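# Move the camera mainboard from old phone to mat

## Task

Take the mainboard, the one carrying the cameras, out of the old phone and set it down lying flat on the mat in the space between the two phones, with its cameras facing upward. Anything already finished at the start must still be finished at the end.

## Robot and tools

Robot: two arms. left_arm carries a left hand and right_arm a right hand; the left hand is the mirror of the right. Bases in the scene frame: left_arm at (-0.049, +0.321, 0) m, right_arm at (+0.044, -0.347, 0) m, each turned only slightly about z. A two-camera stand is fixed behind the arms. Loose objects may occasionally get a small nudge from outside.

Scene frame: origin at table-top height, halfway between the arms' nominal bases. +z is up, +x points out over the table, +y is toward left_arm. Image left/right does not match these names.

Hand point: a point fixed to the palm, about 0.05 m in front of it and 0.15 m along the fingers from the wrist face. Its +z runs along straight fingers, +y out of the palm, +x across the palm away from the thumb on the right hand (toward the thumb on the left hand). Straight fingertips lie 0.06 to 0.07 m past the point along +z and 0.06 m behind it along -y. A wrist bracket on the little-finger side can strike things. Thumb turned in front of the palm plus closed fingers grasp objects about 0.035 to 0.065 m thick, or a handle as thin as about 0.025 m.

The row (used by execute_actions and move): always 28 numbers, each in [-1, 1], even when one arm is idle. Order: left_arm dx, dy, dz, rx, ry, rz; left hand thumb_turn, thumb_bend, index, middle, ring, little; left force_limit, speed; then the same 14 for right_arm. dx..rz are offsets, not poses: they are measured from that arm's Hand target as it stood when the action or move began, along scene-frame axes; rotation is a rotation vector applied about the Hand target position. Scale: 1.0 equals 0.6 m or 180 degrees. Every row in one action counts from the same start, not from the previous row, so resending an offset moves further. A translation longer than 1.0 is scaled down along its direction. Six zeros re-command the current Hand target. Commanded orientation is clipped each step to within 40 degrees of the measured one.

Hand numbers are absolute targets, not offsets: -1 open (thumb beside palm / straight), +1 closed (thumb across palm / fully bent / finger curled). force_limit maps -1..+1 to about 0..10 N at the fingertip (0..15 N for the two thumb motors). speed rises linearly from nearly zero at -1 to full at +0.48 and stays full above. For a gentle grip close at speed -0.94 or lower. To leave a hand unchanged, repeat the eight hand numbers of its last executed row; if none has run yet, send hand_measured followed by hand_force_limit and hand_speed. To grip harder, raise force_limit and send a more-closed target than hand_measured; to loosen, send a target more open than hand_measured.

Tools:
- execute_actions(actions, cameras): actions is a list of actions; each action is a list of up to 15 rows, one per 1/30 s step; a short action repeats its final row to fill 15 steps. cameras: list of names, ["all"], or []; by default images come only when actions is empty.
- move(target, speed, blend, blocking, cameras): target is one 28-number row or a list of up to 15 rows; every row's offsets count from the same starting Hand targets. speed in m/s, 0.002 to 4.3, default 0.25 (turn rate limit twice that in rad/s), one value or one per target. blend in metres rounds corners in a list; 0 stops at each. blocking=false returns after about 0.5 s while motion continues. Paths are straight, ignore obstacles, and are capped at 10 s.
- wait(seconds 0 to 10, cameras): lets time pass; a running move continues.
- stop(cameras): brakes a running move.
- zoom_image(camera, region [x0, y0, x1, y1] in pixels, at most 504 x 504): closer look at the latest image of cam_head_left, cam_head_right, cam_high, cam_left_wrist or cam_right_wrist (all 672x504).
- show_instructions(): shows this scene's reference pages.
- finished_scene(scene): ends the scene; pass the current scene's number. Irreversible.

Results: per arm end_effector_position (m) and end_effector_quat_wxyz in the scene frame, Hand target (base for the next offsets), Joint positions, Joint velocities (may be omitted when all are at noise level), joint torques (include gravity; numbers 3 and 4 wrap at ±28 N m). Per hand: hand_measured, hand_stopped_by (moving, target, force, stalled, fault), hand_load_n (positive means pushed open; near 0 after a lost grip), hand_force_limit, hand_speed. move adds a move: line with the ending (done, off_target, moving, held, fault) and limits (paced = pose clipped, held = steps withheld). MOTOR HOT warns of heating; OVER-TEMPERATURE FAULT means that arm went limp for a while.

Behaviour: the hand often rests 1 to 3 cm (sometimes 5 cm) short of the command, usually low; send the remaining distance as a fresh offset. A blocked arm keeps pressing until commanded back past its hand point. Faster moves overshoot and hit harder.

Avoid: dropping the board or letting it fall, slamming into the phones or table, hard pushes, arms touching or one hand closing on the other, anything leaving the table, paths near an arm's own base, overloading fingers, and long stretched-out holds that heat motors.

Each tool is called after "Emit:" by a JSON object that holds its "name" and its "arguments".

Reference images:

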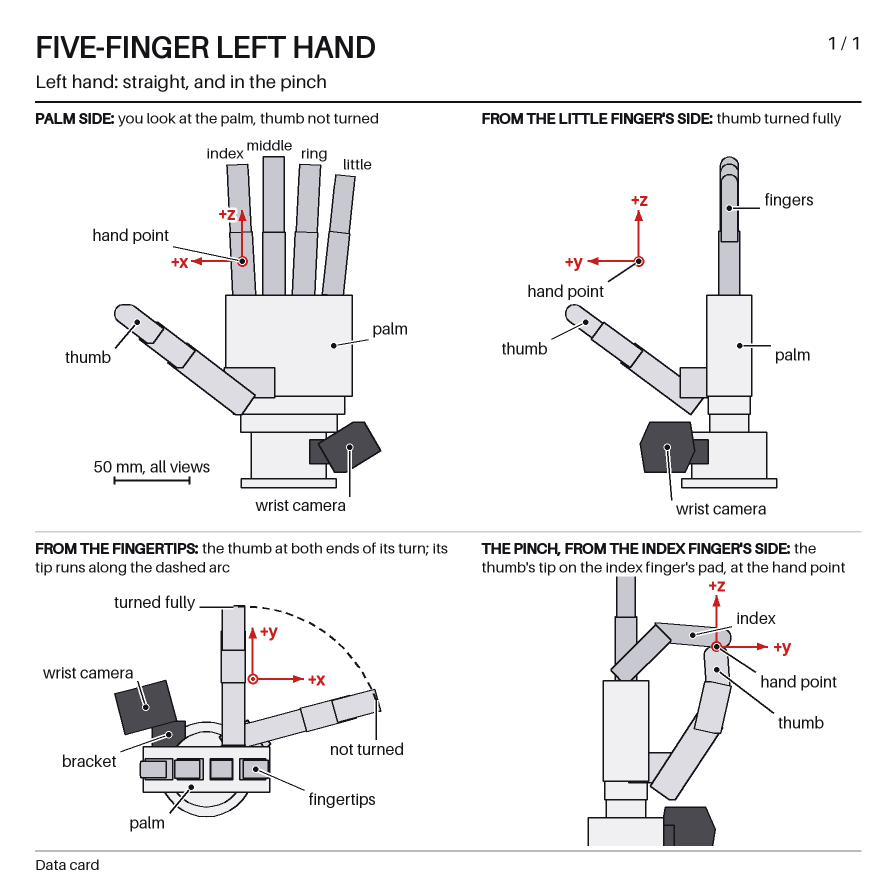

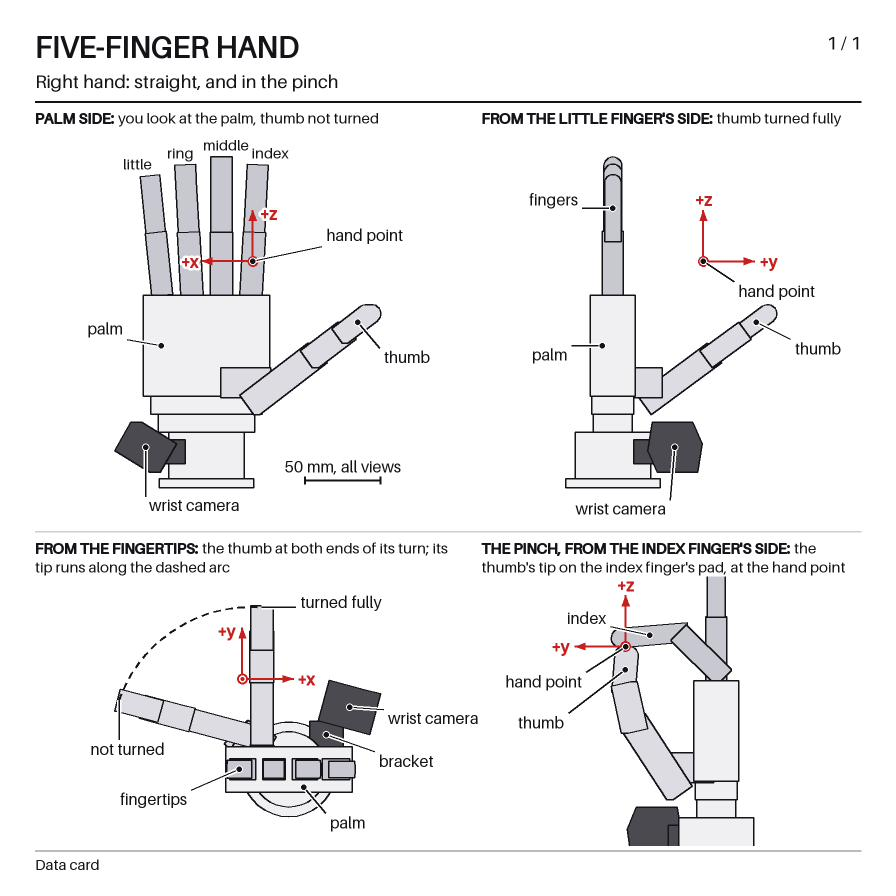

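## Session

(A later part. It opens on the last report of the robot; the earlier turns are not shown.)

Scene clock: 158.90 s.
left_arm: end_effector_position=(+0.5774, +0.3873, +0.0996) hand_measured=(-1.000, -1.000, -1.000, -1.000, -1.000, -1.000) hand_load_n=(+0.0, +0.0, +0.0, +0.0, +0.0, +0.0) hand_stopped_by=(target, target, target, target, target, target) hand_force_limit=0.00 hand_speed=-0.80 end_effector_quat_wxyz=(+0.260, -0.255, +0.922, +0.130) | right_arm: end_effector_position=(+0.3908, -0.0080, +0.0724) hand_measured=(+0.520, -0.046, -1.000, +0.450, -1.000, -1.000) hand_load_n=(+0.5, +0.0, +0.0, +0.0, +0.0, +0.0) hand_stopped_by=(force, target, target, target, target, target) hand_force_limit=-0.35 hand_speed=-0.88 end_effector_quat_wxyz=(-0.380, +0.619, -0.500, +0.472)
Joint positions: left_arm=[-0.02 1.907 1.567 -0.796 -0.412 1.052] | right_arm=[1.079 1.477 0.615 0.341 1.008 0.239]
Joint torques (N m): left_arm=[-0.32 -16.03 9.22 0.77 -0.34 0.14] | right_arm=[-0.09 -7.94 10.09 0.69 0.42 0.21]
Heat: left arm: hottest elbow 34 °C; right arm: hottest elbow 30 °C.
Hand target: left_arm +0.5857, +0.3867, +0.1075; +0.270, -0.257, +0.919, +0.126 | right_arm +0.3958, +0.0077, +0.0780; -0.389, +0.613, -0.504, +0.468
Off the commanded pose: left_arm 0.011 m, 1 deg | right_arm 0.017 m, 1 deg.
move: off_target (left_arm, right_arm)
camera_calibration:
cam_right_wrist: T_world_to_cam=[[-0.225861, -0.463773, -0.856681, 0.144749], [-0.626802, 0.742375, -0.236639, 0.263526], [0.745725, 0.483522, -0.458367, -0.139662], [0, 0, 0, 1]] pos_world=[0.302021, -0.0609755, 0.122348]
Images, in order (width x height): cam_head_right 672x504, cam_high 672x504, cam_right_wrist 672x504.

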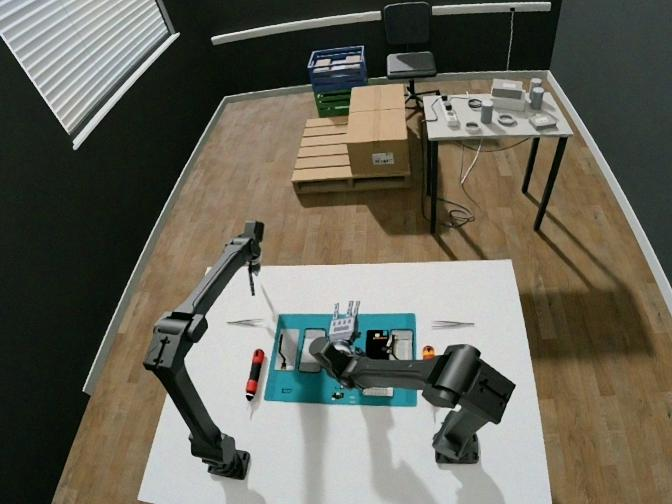

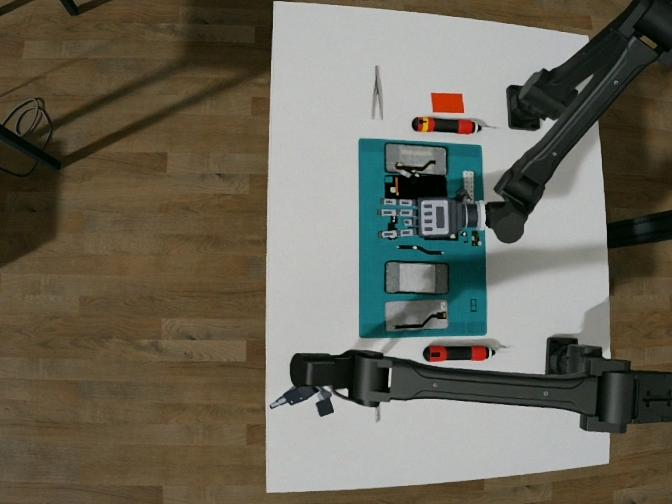

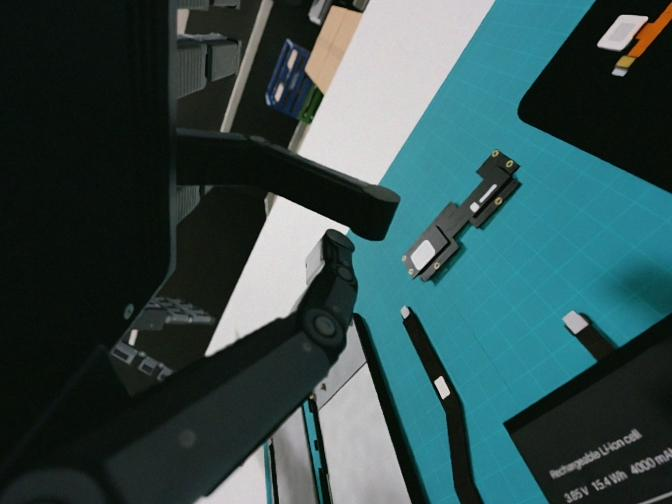

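Emit:
{"name": "move", "arguments": {"target": [[0,0,0,0,0,0,-1,-1,-1,-1,-1,-1,0.0,-0.8,-0.05,0.0,0.1,0,0,0,0.15,-0.045,-1,0.45,-1,-1,-0.4,0.0],[0,0,0,0,0,0,-1,-1,-1,-1,-1,-1,0.0,-0.8,-0.1,-0.33,0.1,0,0,0,0.15,-0.045,-1,0.45,-1,-1,-0.4,0.0]], "speed": 0.2, "blend": 0.03, "cameras": ["cam_right_wrist","cam_high","cam_head_right","cam_head_left"]}}

Emit:
{"name": "zoom_image", "arguments": {"camera": "cam_head_left", "region": [330, 310, 430, 400]}}

Emit:
{"name": "zoom_image", "arguments": {"camera": "cam_high", "region": [370, 130, 490, 220]}}

Scene clock: 180.57 s.
left_arm: end_effector_position=(+0.5774, +0.3873, +0.0996) hand_measured=(-1.000, -1.000, -1.000, -1.000, -1.000, -1.000) hand_load_n=(+0.0, +0.0, +0.0, +0.0, +0.0, +0.0) hand_stopped_by=(target, target, target, target, target, target) hand_force_limit=0.00 hand_speed=-0.80 end_effector_quat_wxyz=(+0.260, -0.255, +0.922, +0.130) | right_arm: end_effector_position=(+0.3368, -0.1845, +0.1419) hand_measured=(+0.150, -0.046, -1.000, +0.450, -1.000, -1.000) hand_load_n=(+0.0, +0.0, +0.0, +0.0, -0.5, +0.0) hand_stopped_by=(target, target, target, target, target, target) hand_force_limit=-0.40 hand_speed=0.00 end_effector_quat_wxyz=(-0.397, +0.609, -0.507, +0.464)
Joint positions: left_arm=[-0.02 1.907 1.567 -0.796 -0.412 1.052] | right_arm=[0.866 0.631 0.29 -0.036 0.807 0.109]
Joint torques (N m): left_arm=[-0.44 -16.15 9.21 0.8 -0.33 0.14] | right_arm=[-1.55 -0.79 8.98 1.01 0.11 -0.12]
Heat: left arm: hottest elbow 34 °C; right arm: hottest elbow 31 °C.
Hand target: left_arm +0.5857, +0.3867, +0.1075; +0.270, -0.257, +0.919, +0.126 | right_arm +0.3357, -0.1903, +0.1379; -0.388, +0.614, -0.504, +0.468
Off the commanded pose: left_arm 0.011 m, 1 deg | right_arm 0.007 m, 1 deg.
move: off_target (left_arm)
camera_calibration:
cam_right_wrist: T_world_to_cam=[[-0.215076, -0.427935, -0.877847, 0.116329], [-0.626636, 0.749911, -0.21204, 0.374979], [0.749046, 0.504485, -0.429447, 0.0163923], [0, 0, 0, 1]] pos_world=[0.247716, -0.23969, 0.188669]
Images, in order (width x height): cam_head_left 672x504, cam_head_right 672x504, cam_high 672x504, cam_right_wrist 672x504.

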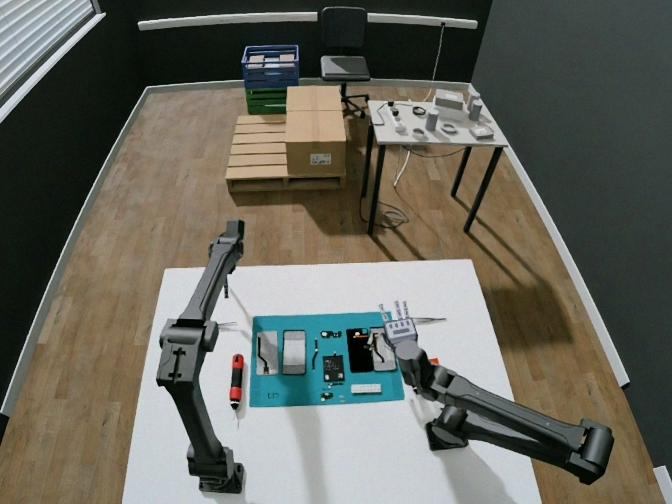

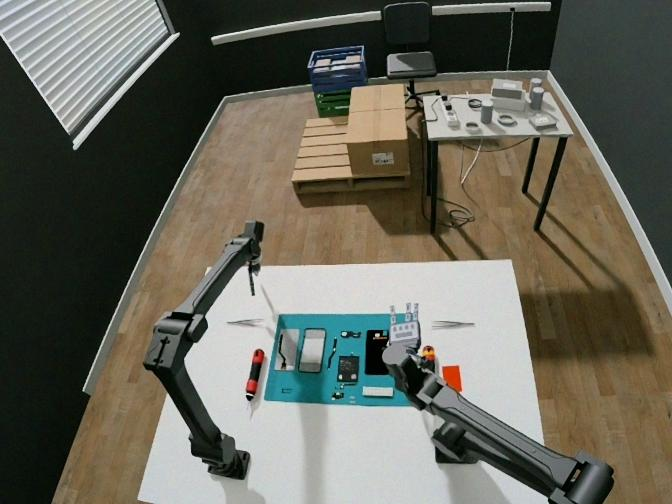

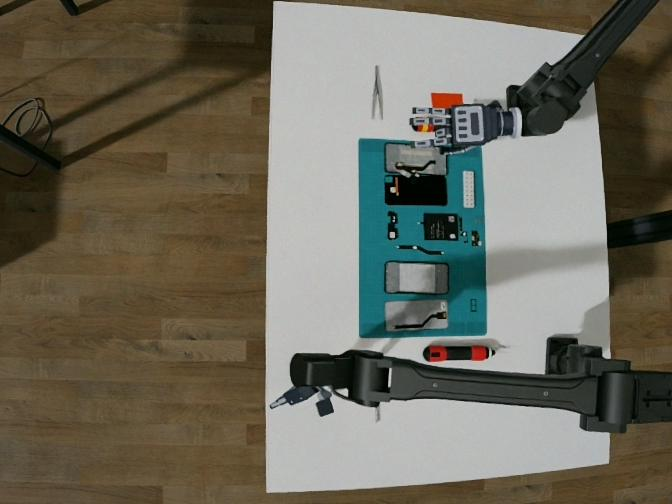

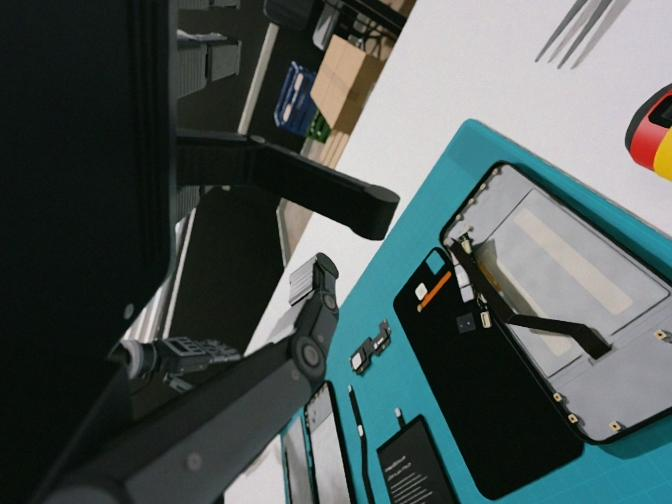

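Scaled by 5.040 from the camera's 672x504 image, which has a finer 960x720 frame.

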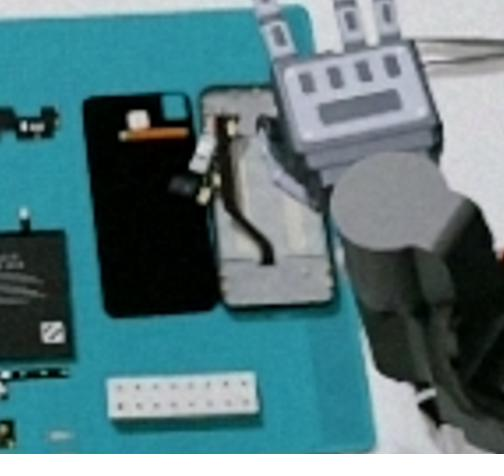

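Scaled by 4.200 from the camera's 672x504 image, which has a finer 960x720 frame.

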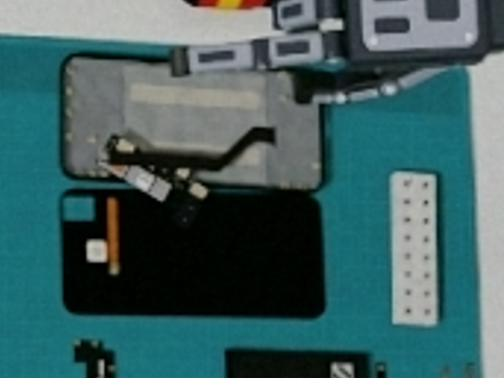

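Emit:
{"name": "zoom_image", "arguments": {"camera": "cam_right_wrist", "region": [400, 200, 540, 340]}}

Scaled by 3.600 from the camera's 672x504 image, which has a finer 960x720 frame.

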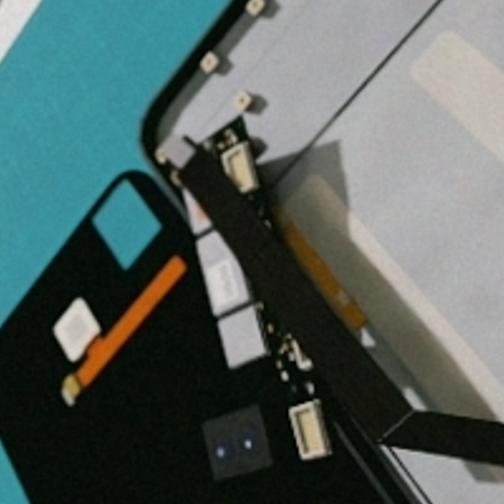

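Emit:
{"name": "move", "arguments": {"target": [0,0,0,0,0,0,-1,-1,-1,-1,-1,-1,0.0,-0.8,0.03,0.104,-0.09,0,0,0.278,0.15,-0.045,-1,0.45,-1,-1,-0.4,0.0], "speed": 0.2, "cameras": ["cam_right_wrist","cam_high","cam_head_right","cam_head_left"]}}

Emit:
{"name": "zoom_image", "arguments": {"camera": "cam_right_wrist", "region": [320, 160, 520, 360]}}

Scene clock: 303.10 s.
left_arm: end_effector_position=(+0.5774, +0.3873, +0.0996) hand_measured=(-1.000, -1.000, -1.000, -1.000, -1.000, -1.000) hand_load_n=(+0.0, -0.5, +0.0, +0.0, +0.0, +0.0) hand_stopped_by=(target, target, target, target, target, target) hand_force_limit=0.00 hand_speed=-0.80 end_effector_quat_wxyz=(+0.260, -0.255, +0.922, +0.130) | right_arm: end_effector_position=(+0.3339, -0.1314, +0.0674) hand_measured=(+0.150, -0.046, -1.000, +0.450, -1.000, -1.000) hand_load_n=(+0.0, +0.0, +0.0, +0.0, +0.0, +0.0) hand_stopped_by=(target, target, target, target, target, target) hand_force_limit=-0.40 hand_speed=0.00 end_effector_quat_wxyz=(-0.543, +0.777, -0.209, +0.240)
Joint positions: left_arm=[-0.02 1.907 1.567 -0.796 -0.412 1.052] | right_arm=[0.356 1.021 0.208 0.465 -0.518 -0.331]
Joint torques (N m): left_arm=[-0.44 -16.21 9.21 0.8 -0.33 0.14] | right_arm=[-1.55 -1.85 10.88 2.26 -0.29 -0.1]
Heat: left arm: hottest elbow 34 °C; right arm: hottest elbow 31 °C.
Hand target: left_arm +0.5856, +0.3867, +0.1075; +0.270, -0.257, +0.919, +0.126 | right_arm +0.3539, -0.1278, +0.0841; -0.550, +0.769, -0.197, +0.260
Off the commanded pose: left_arm 0.011 m, 1 deg | right_arm 0.026 m, 3 deg.
move: off_target (left_arm, right_arm)
camera_calibration:
cam_right_wrist: T_world_to_cam=[[0.155821, -0.460653, -0.873796, -0.0554609], [-0.984762, -0.00328627, -0.173877, 0.335615], [0.0772254, 0.887574, -0.454146, 0.236194], [0, 0, 0, 1]] pos_world=[0.320903, -0.234085, 0.117161]
Images, in order (width x height): cam_head_left 672x504, cam_head_right 672x504, cam_high 672x504, cam_right_wrist 672x504.

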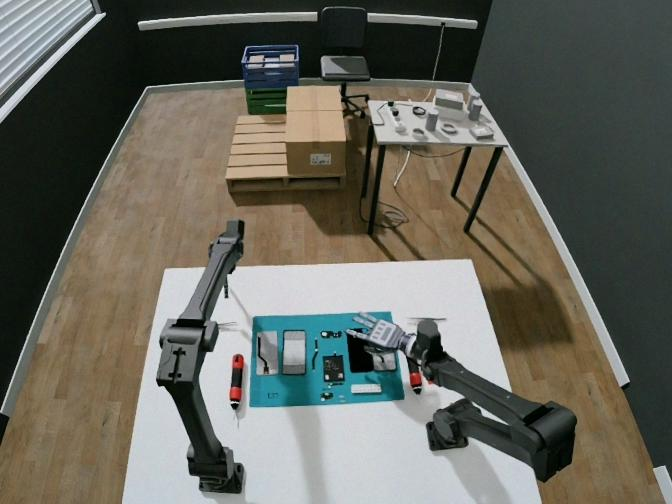

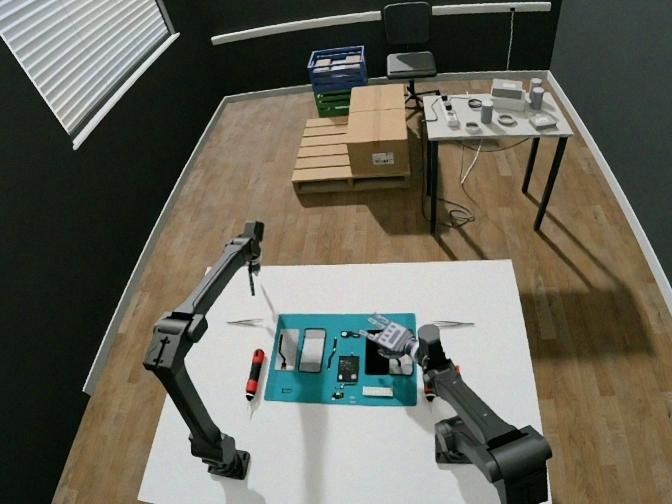

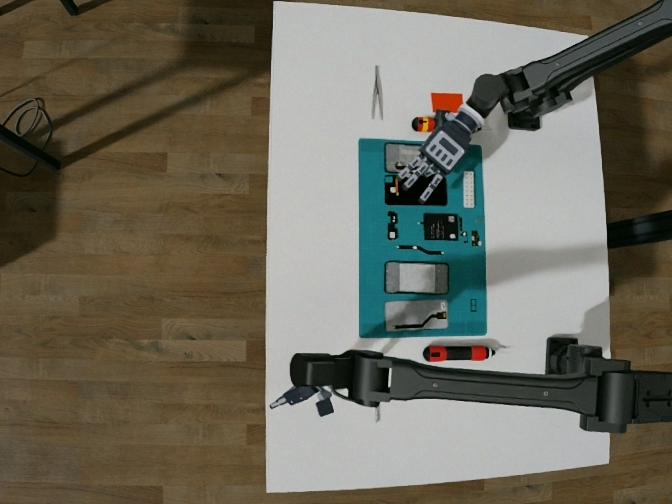

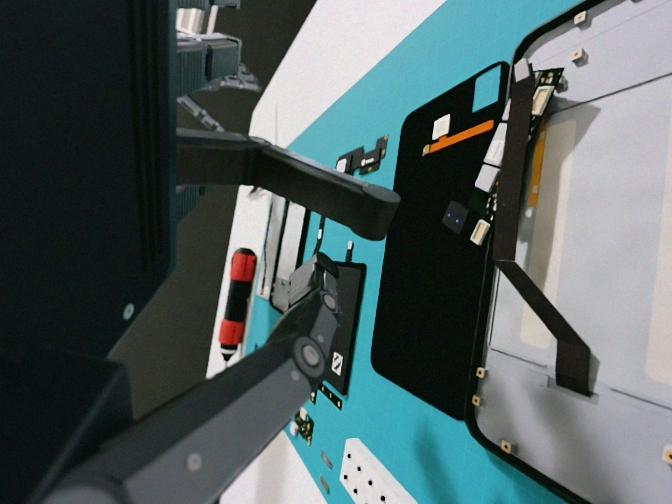

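Scaled by 2.520 from the camera's 672x504 image, which has a finer 960x720 frame.

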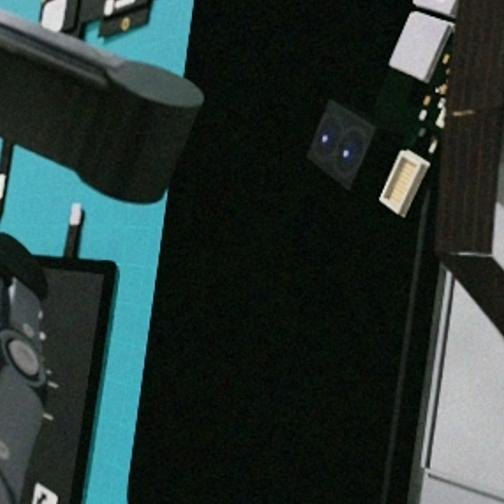

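Emit:
{"name": "move", "arguments": {"target": [0,0,0,0,0,0,-1,-1,-1,-1,-1,-1,0.0,-0.8,0.01,0.002,-0.03,0,0,0.072,0.15,-0.045,-1,0.45,-1,-1,-0.4,0.0], "speed": 0.1, "cameras": ["cam_right_wrist"]}}

Emit:
{"name": "zoom_image", "arguments": {"camera": "cam_right_wrist", "region": [320, 160, 520, 360]}}

Scene clock: 362.27 s.
left_arm: end_effector_position=(+0.5774, +0.3873, +0.0996) hand_measured=(-1.000, -1.000, -1.000, -1.000, -1.000, -1.000) hand_load_n=(+0.0, +0.0, +0.0, +0.0, +0.0, +0.0) hand_stopped_by=(target, target, target, target, target, target) hand_force_limit=0.00 hand_speed=-0.80 end_effector_quat_wxyz=(+0.260, -0.255, +0.922, +0.130) | right_arm: end_effector_position=(+0.3400, -0.1282, +0.0551) hand_measured=(+0.150, -0.046, -1.000, +0.450, -1.000, -1.000) hand_load_n=(+0.0, +0.0, +0.0, +0.0, +0.0, +0.0) hand_stopped_by=(target, target, target, target, target, target) hand_force_limit=-0.40 hand_speed=0.00 end_effector_quat_wxyz=(-0.572, +0.792, -0.121, +0.177)
Joint positions: left_arm=[-0.02 1.907 1.567 -0.796 -0.412 1.052] | right_arm=[0.245 1.214 0.283 0.496 -0.835 -0.479]
Joint torques (N m): left_arm=[-0.38 -16.09 9.22 0.79 -0.32 0.15] | right_arm=[-1.55 -3.6 9.69 1.84 -0.39 -0.11]
Heat: left arm: hottest elbow 34 °C; right arm: hottest elbow 33 °C.
Hand target: left_arm +0.5856, +0.3867, +0.1075; +0.270, -0.257, +0.919, +0.126 | right_arm +0.3597, -0.1267, +0.0659; -0.576, +0.786, -0.109, +0.196
Off the commanded pose: left_arm 0.011 m, 1 deg | right_arm 0.023 m, 3 deg.
move: off_target (left_arm, right_arm)
camera_calibration:
cam_right_wrist: T_world_to_cam=[[0.255961, -0.400981, -0.879601, -0.091784], [-0.95881, -0.221232, -0.178158, 0.302972], [-0.123158, 0.888971, -0.441092, 0.294778], [0, 0, 0, 1]] pos_world=[0.350289, -0.231826, 0.103268]
Images, in order (width x height): cam_right_wrist 672x504.

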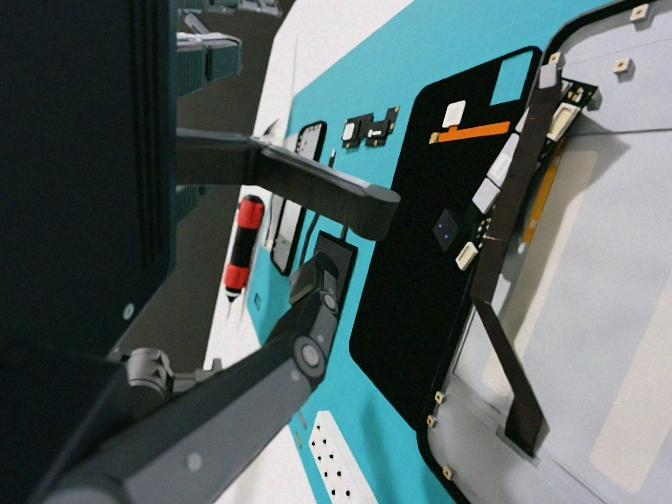

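Scaled by 2.520 from the camera's 672x504 image, which has a finer 960x720 frame.

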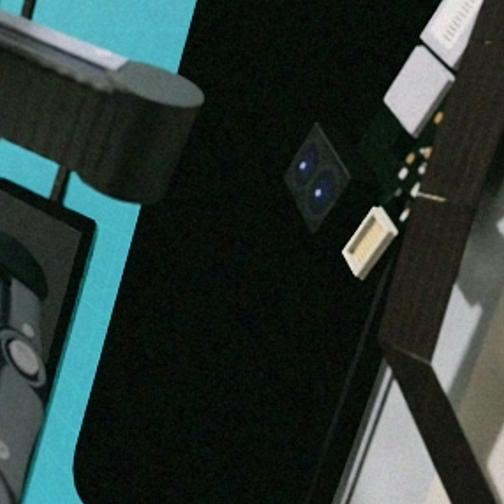

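Emit:
{"name": "move", "arguments": {"target": [0,0,0,0,0,0,-1,-1,-1,-1,-1,-1,0.0,-0.8,0.009,-0.002,-0.03,0,0,0,0.15,-0.045,-1,0.45,-1,-1,-0.4,0.0], "speed": 0.06, "cameras": ["cam_right_wrist"]}}

Emit:
{"name": "zoom_image", "arguments": {"camera": "cam_right_wrist", "region": [320, 160, 520, 360]}}

Scene clock: 394.80 s.
left_arm: end_effector_position=(+0.5774, +0.3873, +0.0996) hand_measured=(-1.000, -1.000, -1.000, -1.000, -1.000, -1.000) hand_load_n=(+0.0, +0.0, +0.0, +0.0, +0.0, +0.0) hand_stopped_by=(target, target, target, target, target, target) hand_force_limit=0.00 hand_speed=-0.80 end_effector_quat_wxyz=(+0.260, -0.255, +0.922, +0.130) | right_arm: end_effector_position=(+0.3470, -0.1289, +0.0398) hand_measured=(+0.150, -0.046, -1.000, +0.450, -1.000, -1.000) hand_load_n=(+0.0, +0.5, +0.0, +0.0, +0.0, +0.0) hand_stopped_by=(target, target, target, target, target, target) hand_force_limit=-0.40 hand_speed=0.00 end_effector_quat_wxyz=(-0.573, +0.791, -0.120, +0.179)
Joint positions: left_arm=[-0.02 1.907 1.567 -0.796 -0.412 1.052] | right_arm=[0.237 1.31 0.283 0.591 -0.843 -0.486]
Joint torques (N m): left_arm=[-0.5 -16.03 9.22 0.79 -0.33 0.14] | right_arm=[-1.55 -4.25 8.65 2.06 -0.39 -0.08]
Heat: left arm: hottest elbow 34 °C; right arm: hottest elbow 34 °C.
Hand target: left_arm +0.5856, +0.3867, +0.1075; +0.270, -0.257, +0.919, +0.126 | right_arm +0.3652, -0.1279, +0.0481; -0.576, +0.786, -0.109, +0.196
Off the commanded pose: left_arm 0.011 m, 1 deg | right_arm 0.020 m, 2 deg.
move: off_target (left_arm, right_arm)
camera_calibration:
cam_right_wrist: T_world_to_cam=[[0.260711, -0.400665, -0.878349, -0.108908], [-0.957761, -0.221692, -0.183156, 0.306585], [-0.121338, 0.889, -0.441539, 0.288929], [0, 0, 0, 1]] pos_world=[0.357087, -0.232526, 0.0880667]
Images, in order (width x height): cam_right_wrist 672x504.

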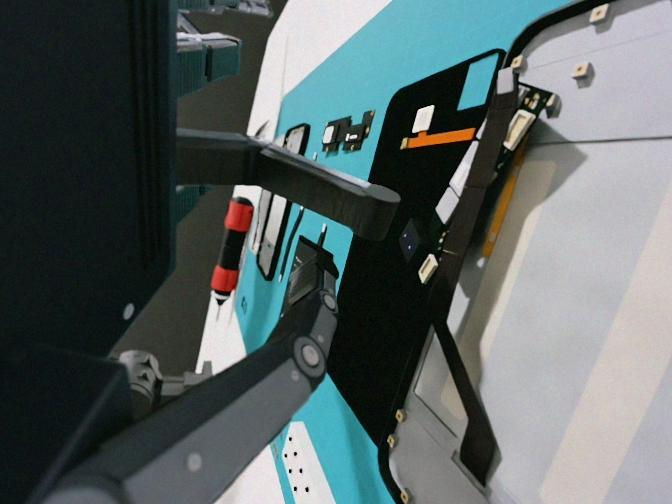

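Scaled by 2.520 from the camera's 672x504 image, which has a finer 960x720 frame.

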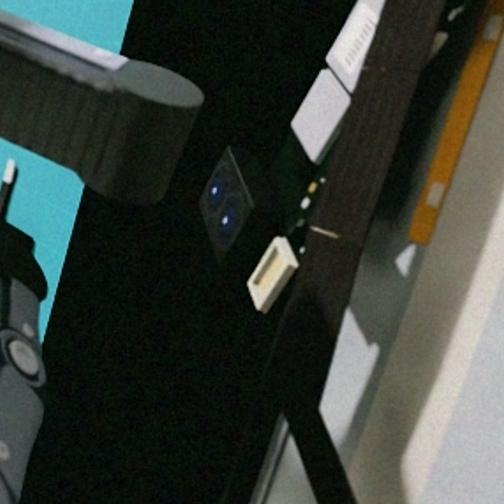

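Emit:
{"name": "move", "arguments": {"target": [0,0,0,0,0,0,-1,-1,-1,-1,-1,-1,0.0,-0.8,0.0,-0.001,-0.018,0,0,0,0.15,-0.045,-1,0.45,-1,-1,-0.4,0.0], "speed": 0.05, "cameras": ["cam_right_wrist"]}}

Emit:
{"name": "zoom_image", "arguments": {"camera": "cam_right_wrist", "region": [300, 160, 500, 360]}}

Scene clock: 424.17 s.
left_arm: end_effector_position=(+0.5774, +0.3873, +0.0996) hand_measured=(-1.000, -1.000, -1.000, -1.000, -1.000, -1.000) hand_load_n=(+0.0, +0.0, +0.0, +0.0, +0.0, +0.0) hand_stopped_by=(target, target, target, target, target, target) hand_force_limit=0.00 hand_speed=-0.80 end_effector_quat_wxyz=(+0.260, -0.255, +0.922, +0.130) | right_arm: end_effector_position=(+0.3509, -0.1284, +0.0323) hand_measured=(+0.150, -0.046, -1.000, +0.450, -1.000, -1.000) hand_load_n=(+0.0, +0.0, +0.0, +0.0, +0.0, +0.0) hand_stopped_by=(target, target, target, target, target, target) hand_force_limit=-0.40 hand_speed=0.00 end_effector_quat_wxyz=(-0.574, +0.790, -0.117, +0.182)
Joint positions: left_arm=[-0.02 1.907 1.567 -0.796 -0.412 1.052] | right_arm=[0.235 1.362 0.283 0.651 -0.844 -0.488]
Joint torques (N m): left_arm=[-0.38 -16.15 9.18 0.77 -0.33 0.15] | right_arm=[-1.55 -4.6 7.57 1.94 -0.39 -0.08]
Heat: left arm: hottest elbow 34 °C; right arm: hottest elbow 33 °C.
Hand target: left_arm +0.5856, +0.3867, +0.1075; +0.270, -0.257, +0.919, +0.126 | right_arm +0.3652, -0.1285, +0.0372; -0.576, +0.786, -0.109, +0.196
Off the commanded pose: left_arm 0.011 m, 1 deg | right_arm 0.015 m, 2 deg.
move: off_target (left_arm, right_arm)
camera_calibration:
cam_right_wrist: T_world_to_cam=[[0.267673, -0.399045, -0.876992, -0.118668], [-0.956257, -0.221497, -0.191082, 0.308752], [-0.118001, 0.889777, -0.440878, 0.284522], [0, 0, 0, 1]] pos_world=[0.360584, -0.232127, 0.0803659]
Images, in order (width x height): cam_right_wrist 672x504.

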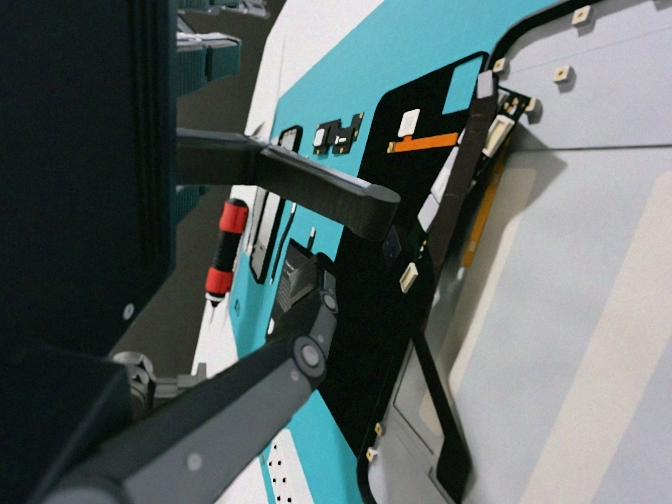

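Scaled by 2.520 from the camera's 672x504 image, which has a finer 960x720 frame.

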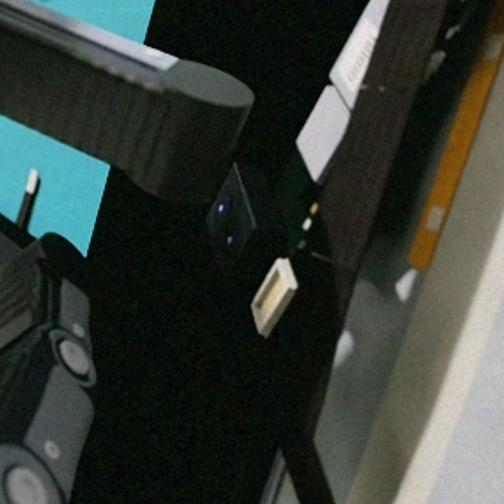

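Emit:
{"name": "zoom_image", "arguments": {"camera": "cam_right_wrist", "region": [370, 70, 550, 310]}}

Scaled by 2.100 from the camera's 672x504 image, which has a finer 960x720 frame.

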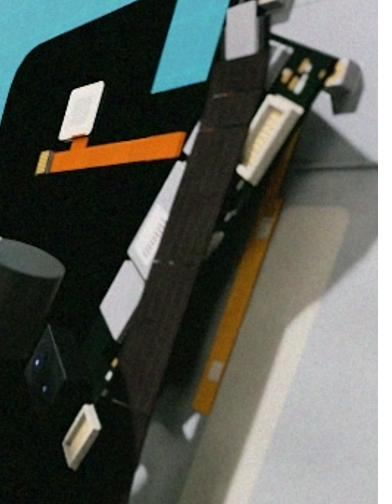

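Emit:
{"name": "move", "arguments": {"target": [0,0,0,0,0,0,-1,-1,-1,-1,-1,-1,0.0,-0.8,-0.006,-0.008,-0.003,0,0,0.04,0.15,-0.045,-1,0.45,-1,-1,-0.4,0.0], "speed": 0.06, "cameras": ["cam_right_wrist"]}}

Emit:
{"name": "zoom_image", "arguments": {"camera": "cam_right_wrist", "region": [300, 160, 500, 360]}}

Scene clock: 600.33 s.
left_arm: end_effector_position=(+0.5774, +0.3873, +0.0996) hand_measured=(-1.000, -1.000, -1.000, -1.000, -1.000, -1.000) hand_load_n=(+0.5, -0.5, +0.0, +0.0, +0.0, +0.0) hand_stopped_by=(target, target, target, target, target, target) hand_force_limit=0.00 hand_speed=-0.80 end_effector_quat_wxyz=(+0.260, -0.255, +0.922, +0.130) | right_arm: end_effector_position=(+0.3468, -0.1327, +0.0318) hand_measured=(+0.150, -0.046, -1.000, +0.450, -1.000, -1.000) hand_load_n=(+0.0, +0.0, +0.0, +0.0, +0.0, +0.0) hand_stopped_by=(target, target, target, target, target, target) hand_force_limit=-0.40 hand_speed=0.00 end_effector_quat_wxyz=(-0.588, +0.792, -0.065, +0.150)
Joint positions: left_arm=[-0.02 1.907 1.567 -0.796 -0.412 1.052] | right_arm=[0.184 1.387 0.326 0.547 -1.004 -0.614]
Joint torques (N m): left_arm=[-0.44 -16.03 9.21 0.76 -0.34 0.14] | right_arm=[-1.49 -5.07 8.2 0.7 -0.48 -0.06]
Heat: left arm: hottest elbow 35 °C; right arm: hottest elbow 31 °C.
Hand target: left_arm +0.5856, +0.3867, +0.1075; +0.270, -0.257, +0.919, +0.126 | right_arm +0.3617, -0.1333, +0.0354; -0.587, +0.792, -0.059, +0.159
Off the commanded pose: left_arm 0.011 m, 1 deg | right_arm 0.015 m, 1 deg.
move: off_target (left_arm, right_arm)
camera_calibration:
cam_right_wrist: T_world_to_cam=[[0.326593, -0.355638, -0.875705, -0.134411], [-0.918641, -0.33739, -0.205586, 0.275834], [-0.22234, 0.871601, -0.436893, 0.321273], [0, 0, 0, 1]] pos_world=[0.368722, -0.23476, 0.0793658]
Images, in order (width x height): cam_right_wrist 672x504.

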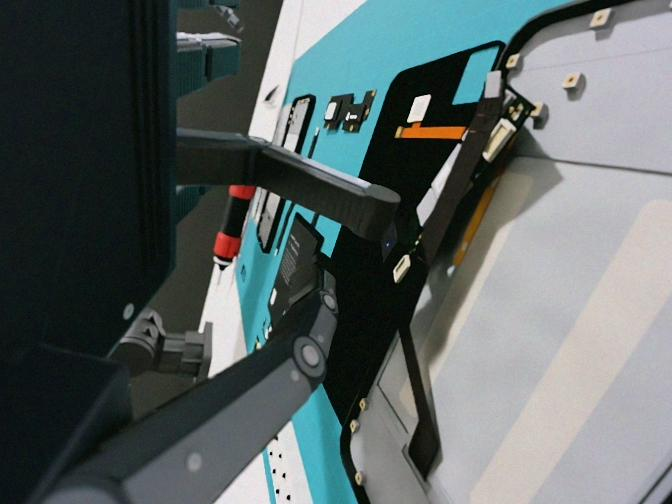

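Scaled by 2.520 from the camera's 672x504 image, which has a finer 960x720 frame.

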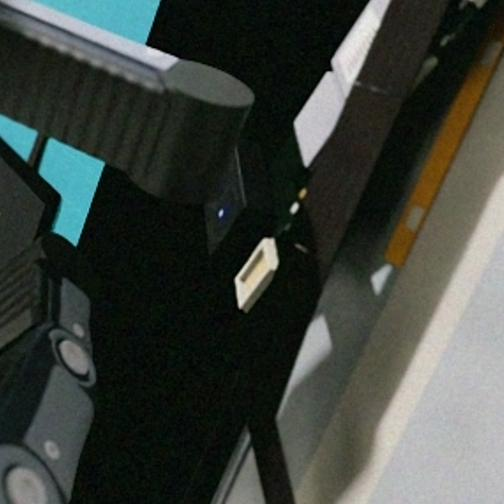

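Emit:
{"name": "move", "arguments": {"target": [0,0,0,0,0,0,-1,-1,-1,-1,-1,-1,0.0,-0.8,-0.007,0.0,-0.018,0,0,0,0.15,-0.045,-1,0.45,-1,-1,-0.4,0.0], "speed": 0.04, "cameras": ["cam_right_wrist"]}}

Emit:
{"name": "zoom_image", "arguments": {"camera": "cam_right_wrist", "region": [300, 160, 500, 360]}}

Scene clock: 621.53 s.
left_arm: end_effector_position=(+0.5774, +0.3873, +0.0996) hand_measured=(-1.000, -1.000, -1.000, -1.000, -1.000, -1.000) hand_load_n=(+0.0, +0.0, +0.0, +0.0, +0.0, +0.0) hand_stopped_by=(target, target, target, target, target, target) hand_force_limit=0.00 hand_speed=-0.80 end_effector_quat_wxyz=(+0.260, -0.255, +0.922, +0.130) | right_arm: end_effector_position=(+0.3480, -0.1325, +0.0241) hand_measured=(+0.150, -0.046, -1.000, +0.450, -1.000, -1.000) hand_load_n=(+0.0, +0.0, +0.0, +0.0, +0.0, +0.0) hand_stopped_by=(target, target, target, target, target, target) hand_force_limit=-0.40 hand_speed=0.00 end_effector_quat_wxyz=(-0.587, +0.793, -0.065, +0.149)
Joint positions: left_arm=[-0.02 1.907 1.567 -0.796 -0.412 1.052] | right_arm=[0.184 1.425 0.326 0.581 -1.004 -0.615]
Joint torques (N m): left_arm=[-0.38 -16.26 9.24 0.77 -0.33 0.15] | right_arm=[-1.26 -5.3 6.48 1.63 -0.39 -0.08]
Heat: left arm: hottest elbow 35 °C; right arm: hottest elbow 31 °C.
Hand target: left_arm +0.5856, +0.3867, +0.1075; +0.270, -0.257, +0.919, +0.126 | right_arm +0.3575, -0.1333, +0.0247; -0.587, +0.792, -0.059, +0.160
Off the commanded pose: left_arm 0.011 m, 1 deg | right_arm 0.009 m, 1 deg.
move: off_target (left_arm)
camera_calibration:
cam_right_wrist: T_world_to_cam=[[0.323979, -0.356503, -0.876323, -0.140763], [-0.919177, -0.337876, -0.202369, 0.275552], [-0.223944, 0.87106, -0.437155, 0.318554], [0, 0, 0, 1]] pos_world=[0.370223, -0.23456, 0.0716662]
Images, in order (width x height): cam_right_wrist 672x504.

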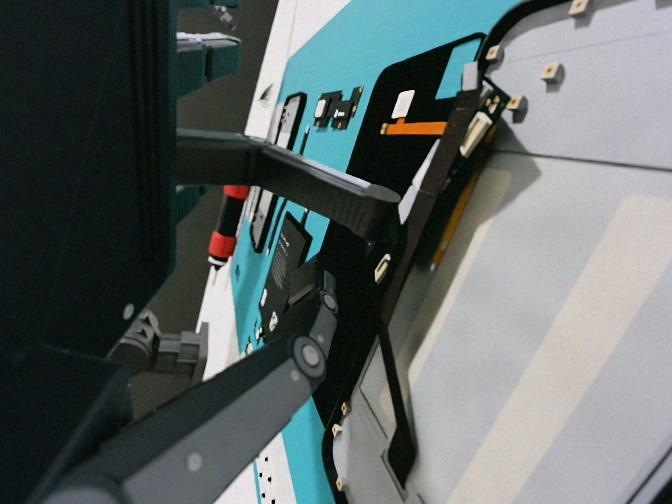

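Scaled by 2.520 from the camera's 672x504 image, which has a finer 960x720 frame.

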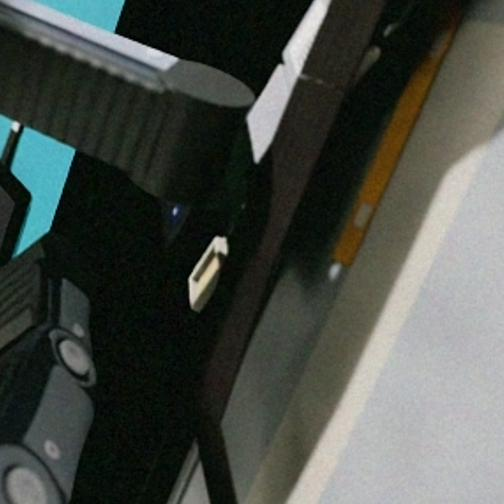

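Emit:
{"name": "move", "arguments": {"target": [0,0,0,0,0,0,-1,-1,-1,-1,-1,-1,0.0,-0.8,-0.011,-0.003,-0.01,0,0,0.017,0.15,-0.045,-1,0.45,-1,-1,-0.4,0.0], "speed": 0.04, "cameras": ["cam_right_wrist"]}}

Emit:
{"name": "zoom_image", "arguments": {"camera": "cam_right_wrist", "region": [300, 160, 440, 300]}}

Scene clock: 669.33 s.
left_arm: end_effector_position=(+0.5774, +0.3873, +0.0996) hand_measured=(-1.000, -1.000, -1.000, -1.000, -1.000, -1.000) hand_load_n=(+0.0, +0.0, +0.0, +0.0, +0.0, +0.0) hand_stopped_by=(target, target, target, target, target, target) hand_force_limit=0.00 hand_speed=-0.80 end_effector_quat_wxyz=(+0.260, -0.255, +0.922, +0.130) | right_arm: end_effector_position=(+0.3402, -0.1336, +0.0182) hand_measured=(+0.150, -0.046, -1.000, +0.450, -1.000, -1.000) hand_load_n=(+0.0, +0.0, +0.0, +0.0, +0.0, +0.0) hand_stopped_by=(target, target, target, target, target, target) hand_force_limit=-0.40 hand_speed=0.00 end_effector_quat_wxyz=(-0.592, +0.793, -0.041, +0.138)
Joint positions: left_arm=[-0.02 1.907 1.567 -0.796 -0.412 1.052] | right_arm=[0.172 1.447 0.326 0.56 -1.06 -0.679]
Joint torques (N m): left_arm=[-0.5 -15.97 9.25 0.77 -0.33 0.15] | right_arm=[-1.55 -5.42 6.98 0.58 -0.51 -0.11]
Heat: left arm: hottest elbow 35 °C; right arm: hottest elbow 30 °C.
Hand target: left_arm +0.5856, +0.3867, +0.1075; +0.270, -0.257, +0.919, +0.126 | right_arm +0.3509, -0.1351, +0.0187; -0.591, +0.793, -0.038, +0.144
Off the commanded pose: left_arm 0.011 m, 1 deg | right_arm 0.011 m, 1 deg.
move: off_target (left_arm, right_arm)
camera_calibration:
cam_right_wrist: T_world_to_cam=[[0.353103, -0.33564, -0.873307, -0.150838], [-0.897209, -0.386076, -0.214386, 0.253046], [-0.265206, 0.859239, -0.437464, 0.327667], [0, 0, 0, 1]] pos_world=[0.367196, -0.234477, 0.065864]
Images, in order (width x height): cam_right_wrist 672x504.

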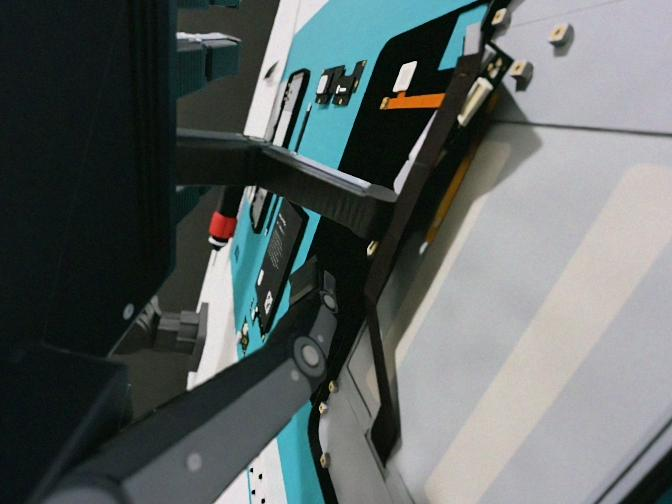

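Scaled by 3.600 from the camera's 672x504 image, which has a finer 960x720 frame.

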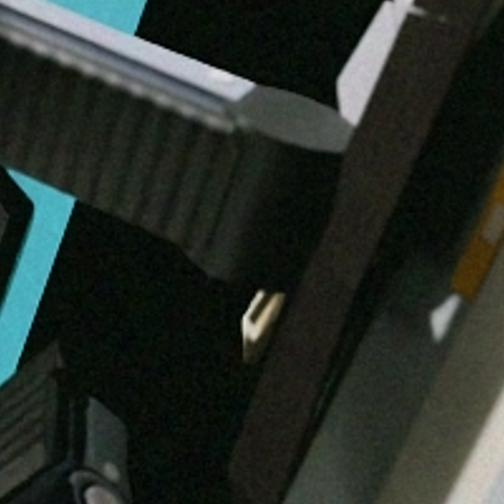

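Emit:
{"name": "move", "arguments": {"target": [0,0,0,0,0,0,-1,-1,-1,-1,-1,-1,0.0,-0.8,0.006,0.001,0.001,0,0,0.0,0.15,-0.045,-1,0.45,-1,-1,-0.4,0.0], "speed": 0.04, "cameras": ["cam_right_wrist"]}}

Emit:
{"name": "zoom_image", "arguments": {"camera": "cam_right_wrist", "region": [300, 160, 440, 300]}}

Scene clock: 681.30 s.
left_arm: end_effector_position=(+0.5774, +0.3873, +0.0996) hand_measured=(-1.000, -1.000, -1.000, -1.000, -1.000, -1.000) hand_load_n=(+0.0, +0.0, +0.0, +0.0, +0.0, +0.0) hand_stopped_by=(target, target, target, target, target, target) hand_force_limit=0.00 hand_speed=-0.80 end_effector_quat_wxyz=(+0.260, -0.255, +0.922, +0.130) | right_arm: end_effector_position=(+0.3408, -0.1334, +0.0178) hand_measured=(+0.150, -0.046, -1.000, +0.450, -1.000, -1.000) hand_load_n=(+0.0, +0.5, +0.0, +0.0, +0.0, +0.0) hand_stopped_by=(target, target, target, target, target, target) hand_force_limit=-0.40 hand_speed=0.00 end_effector_quat_wxyz=(-0.592, +0.793, -0.042, +0.136)
Joint positions: left_arm=[-0.02 1.907 1.567 -0.796 -0.412 1.052] | right_arm=[0.172 1.45 0.33 0.555 -1.061 -0.679]
Joint torques (N m): left_arm=[-0.26 -16.03 9.22 0.77 -0.33 0.15] | right_arm=[-1.55 -5.3 7.46 0.61 -0.49 -0.1]
Heat: left arm: hottest elbow 35 °C; right arm: hottest elbow 30 °C.
Hand target: left_arm +0.5856, +0.3867, +0.1075; +0.270, -0.257, +0.919, +0.126 | right_arm +0.3543, -0.1345, +0.0192; -0.591, +0.793, -0.038, +0.144
Off the commanded pose: left_arm 0.011 m, 1 deg | right_arm 0.014 m, 1 deg.
move: off_target (left_arm, right_arm)
camera_calibration:
cam_right_wrist: T_world_to_cam=[[0.35001, -0.335833, -0.874476, -0.150355], [-0.897709, -0.386937, -0.21071, 0.253567], [-0.267603, 0.858776, -0.436912, 0.328254], [0, 0, 0, 1]] pos_world=[0.368097, -0.234277, 0.065365]
Images, in order (width x height): cam_right_wrist 672x504.

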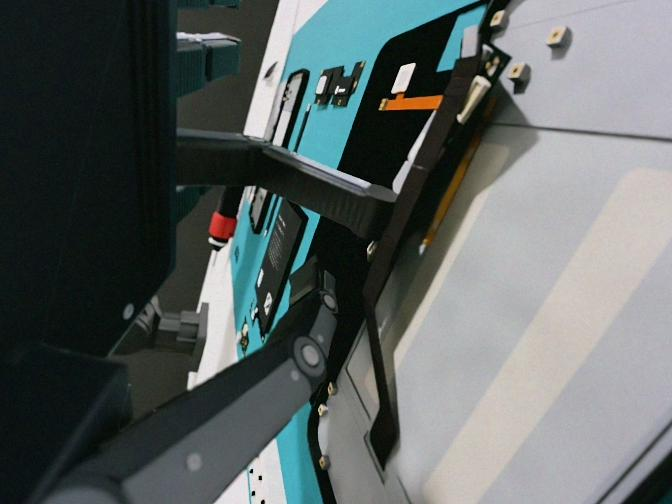

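Scaled by 3.600 from the camera's 672x504 image, which has a finer 960x720 frame.

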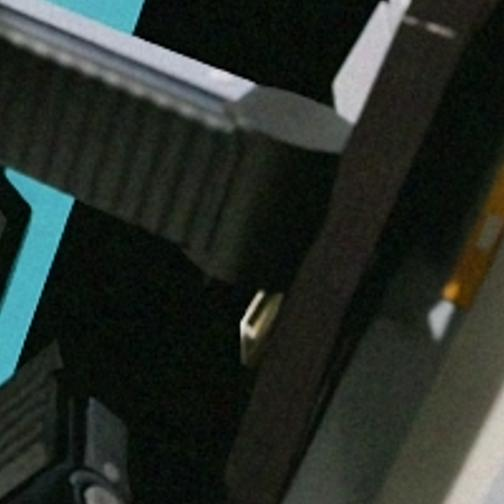

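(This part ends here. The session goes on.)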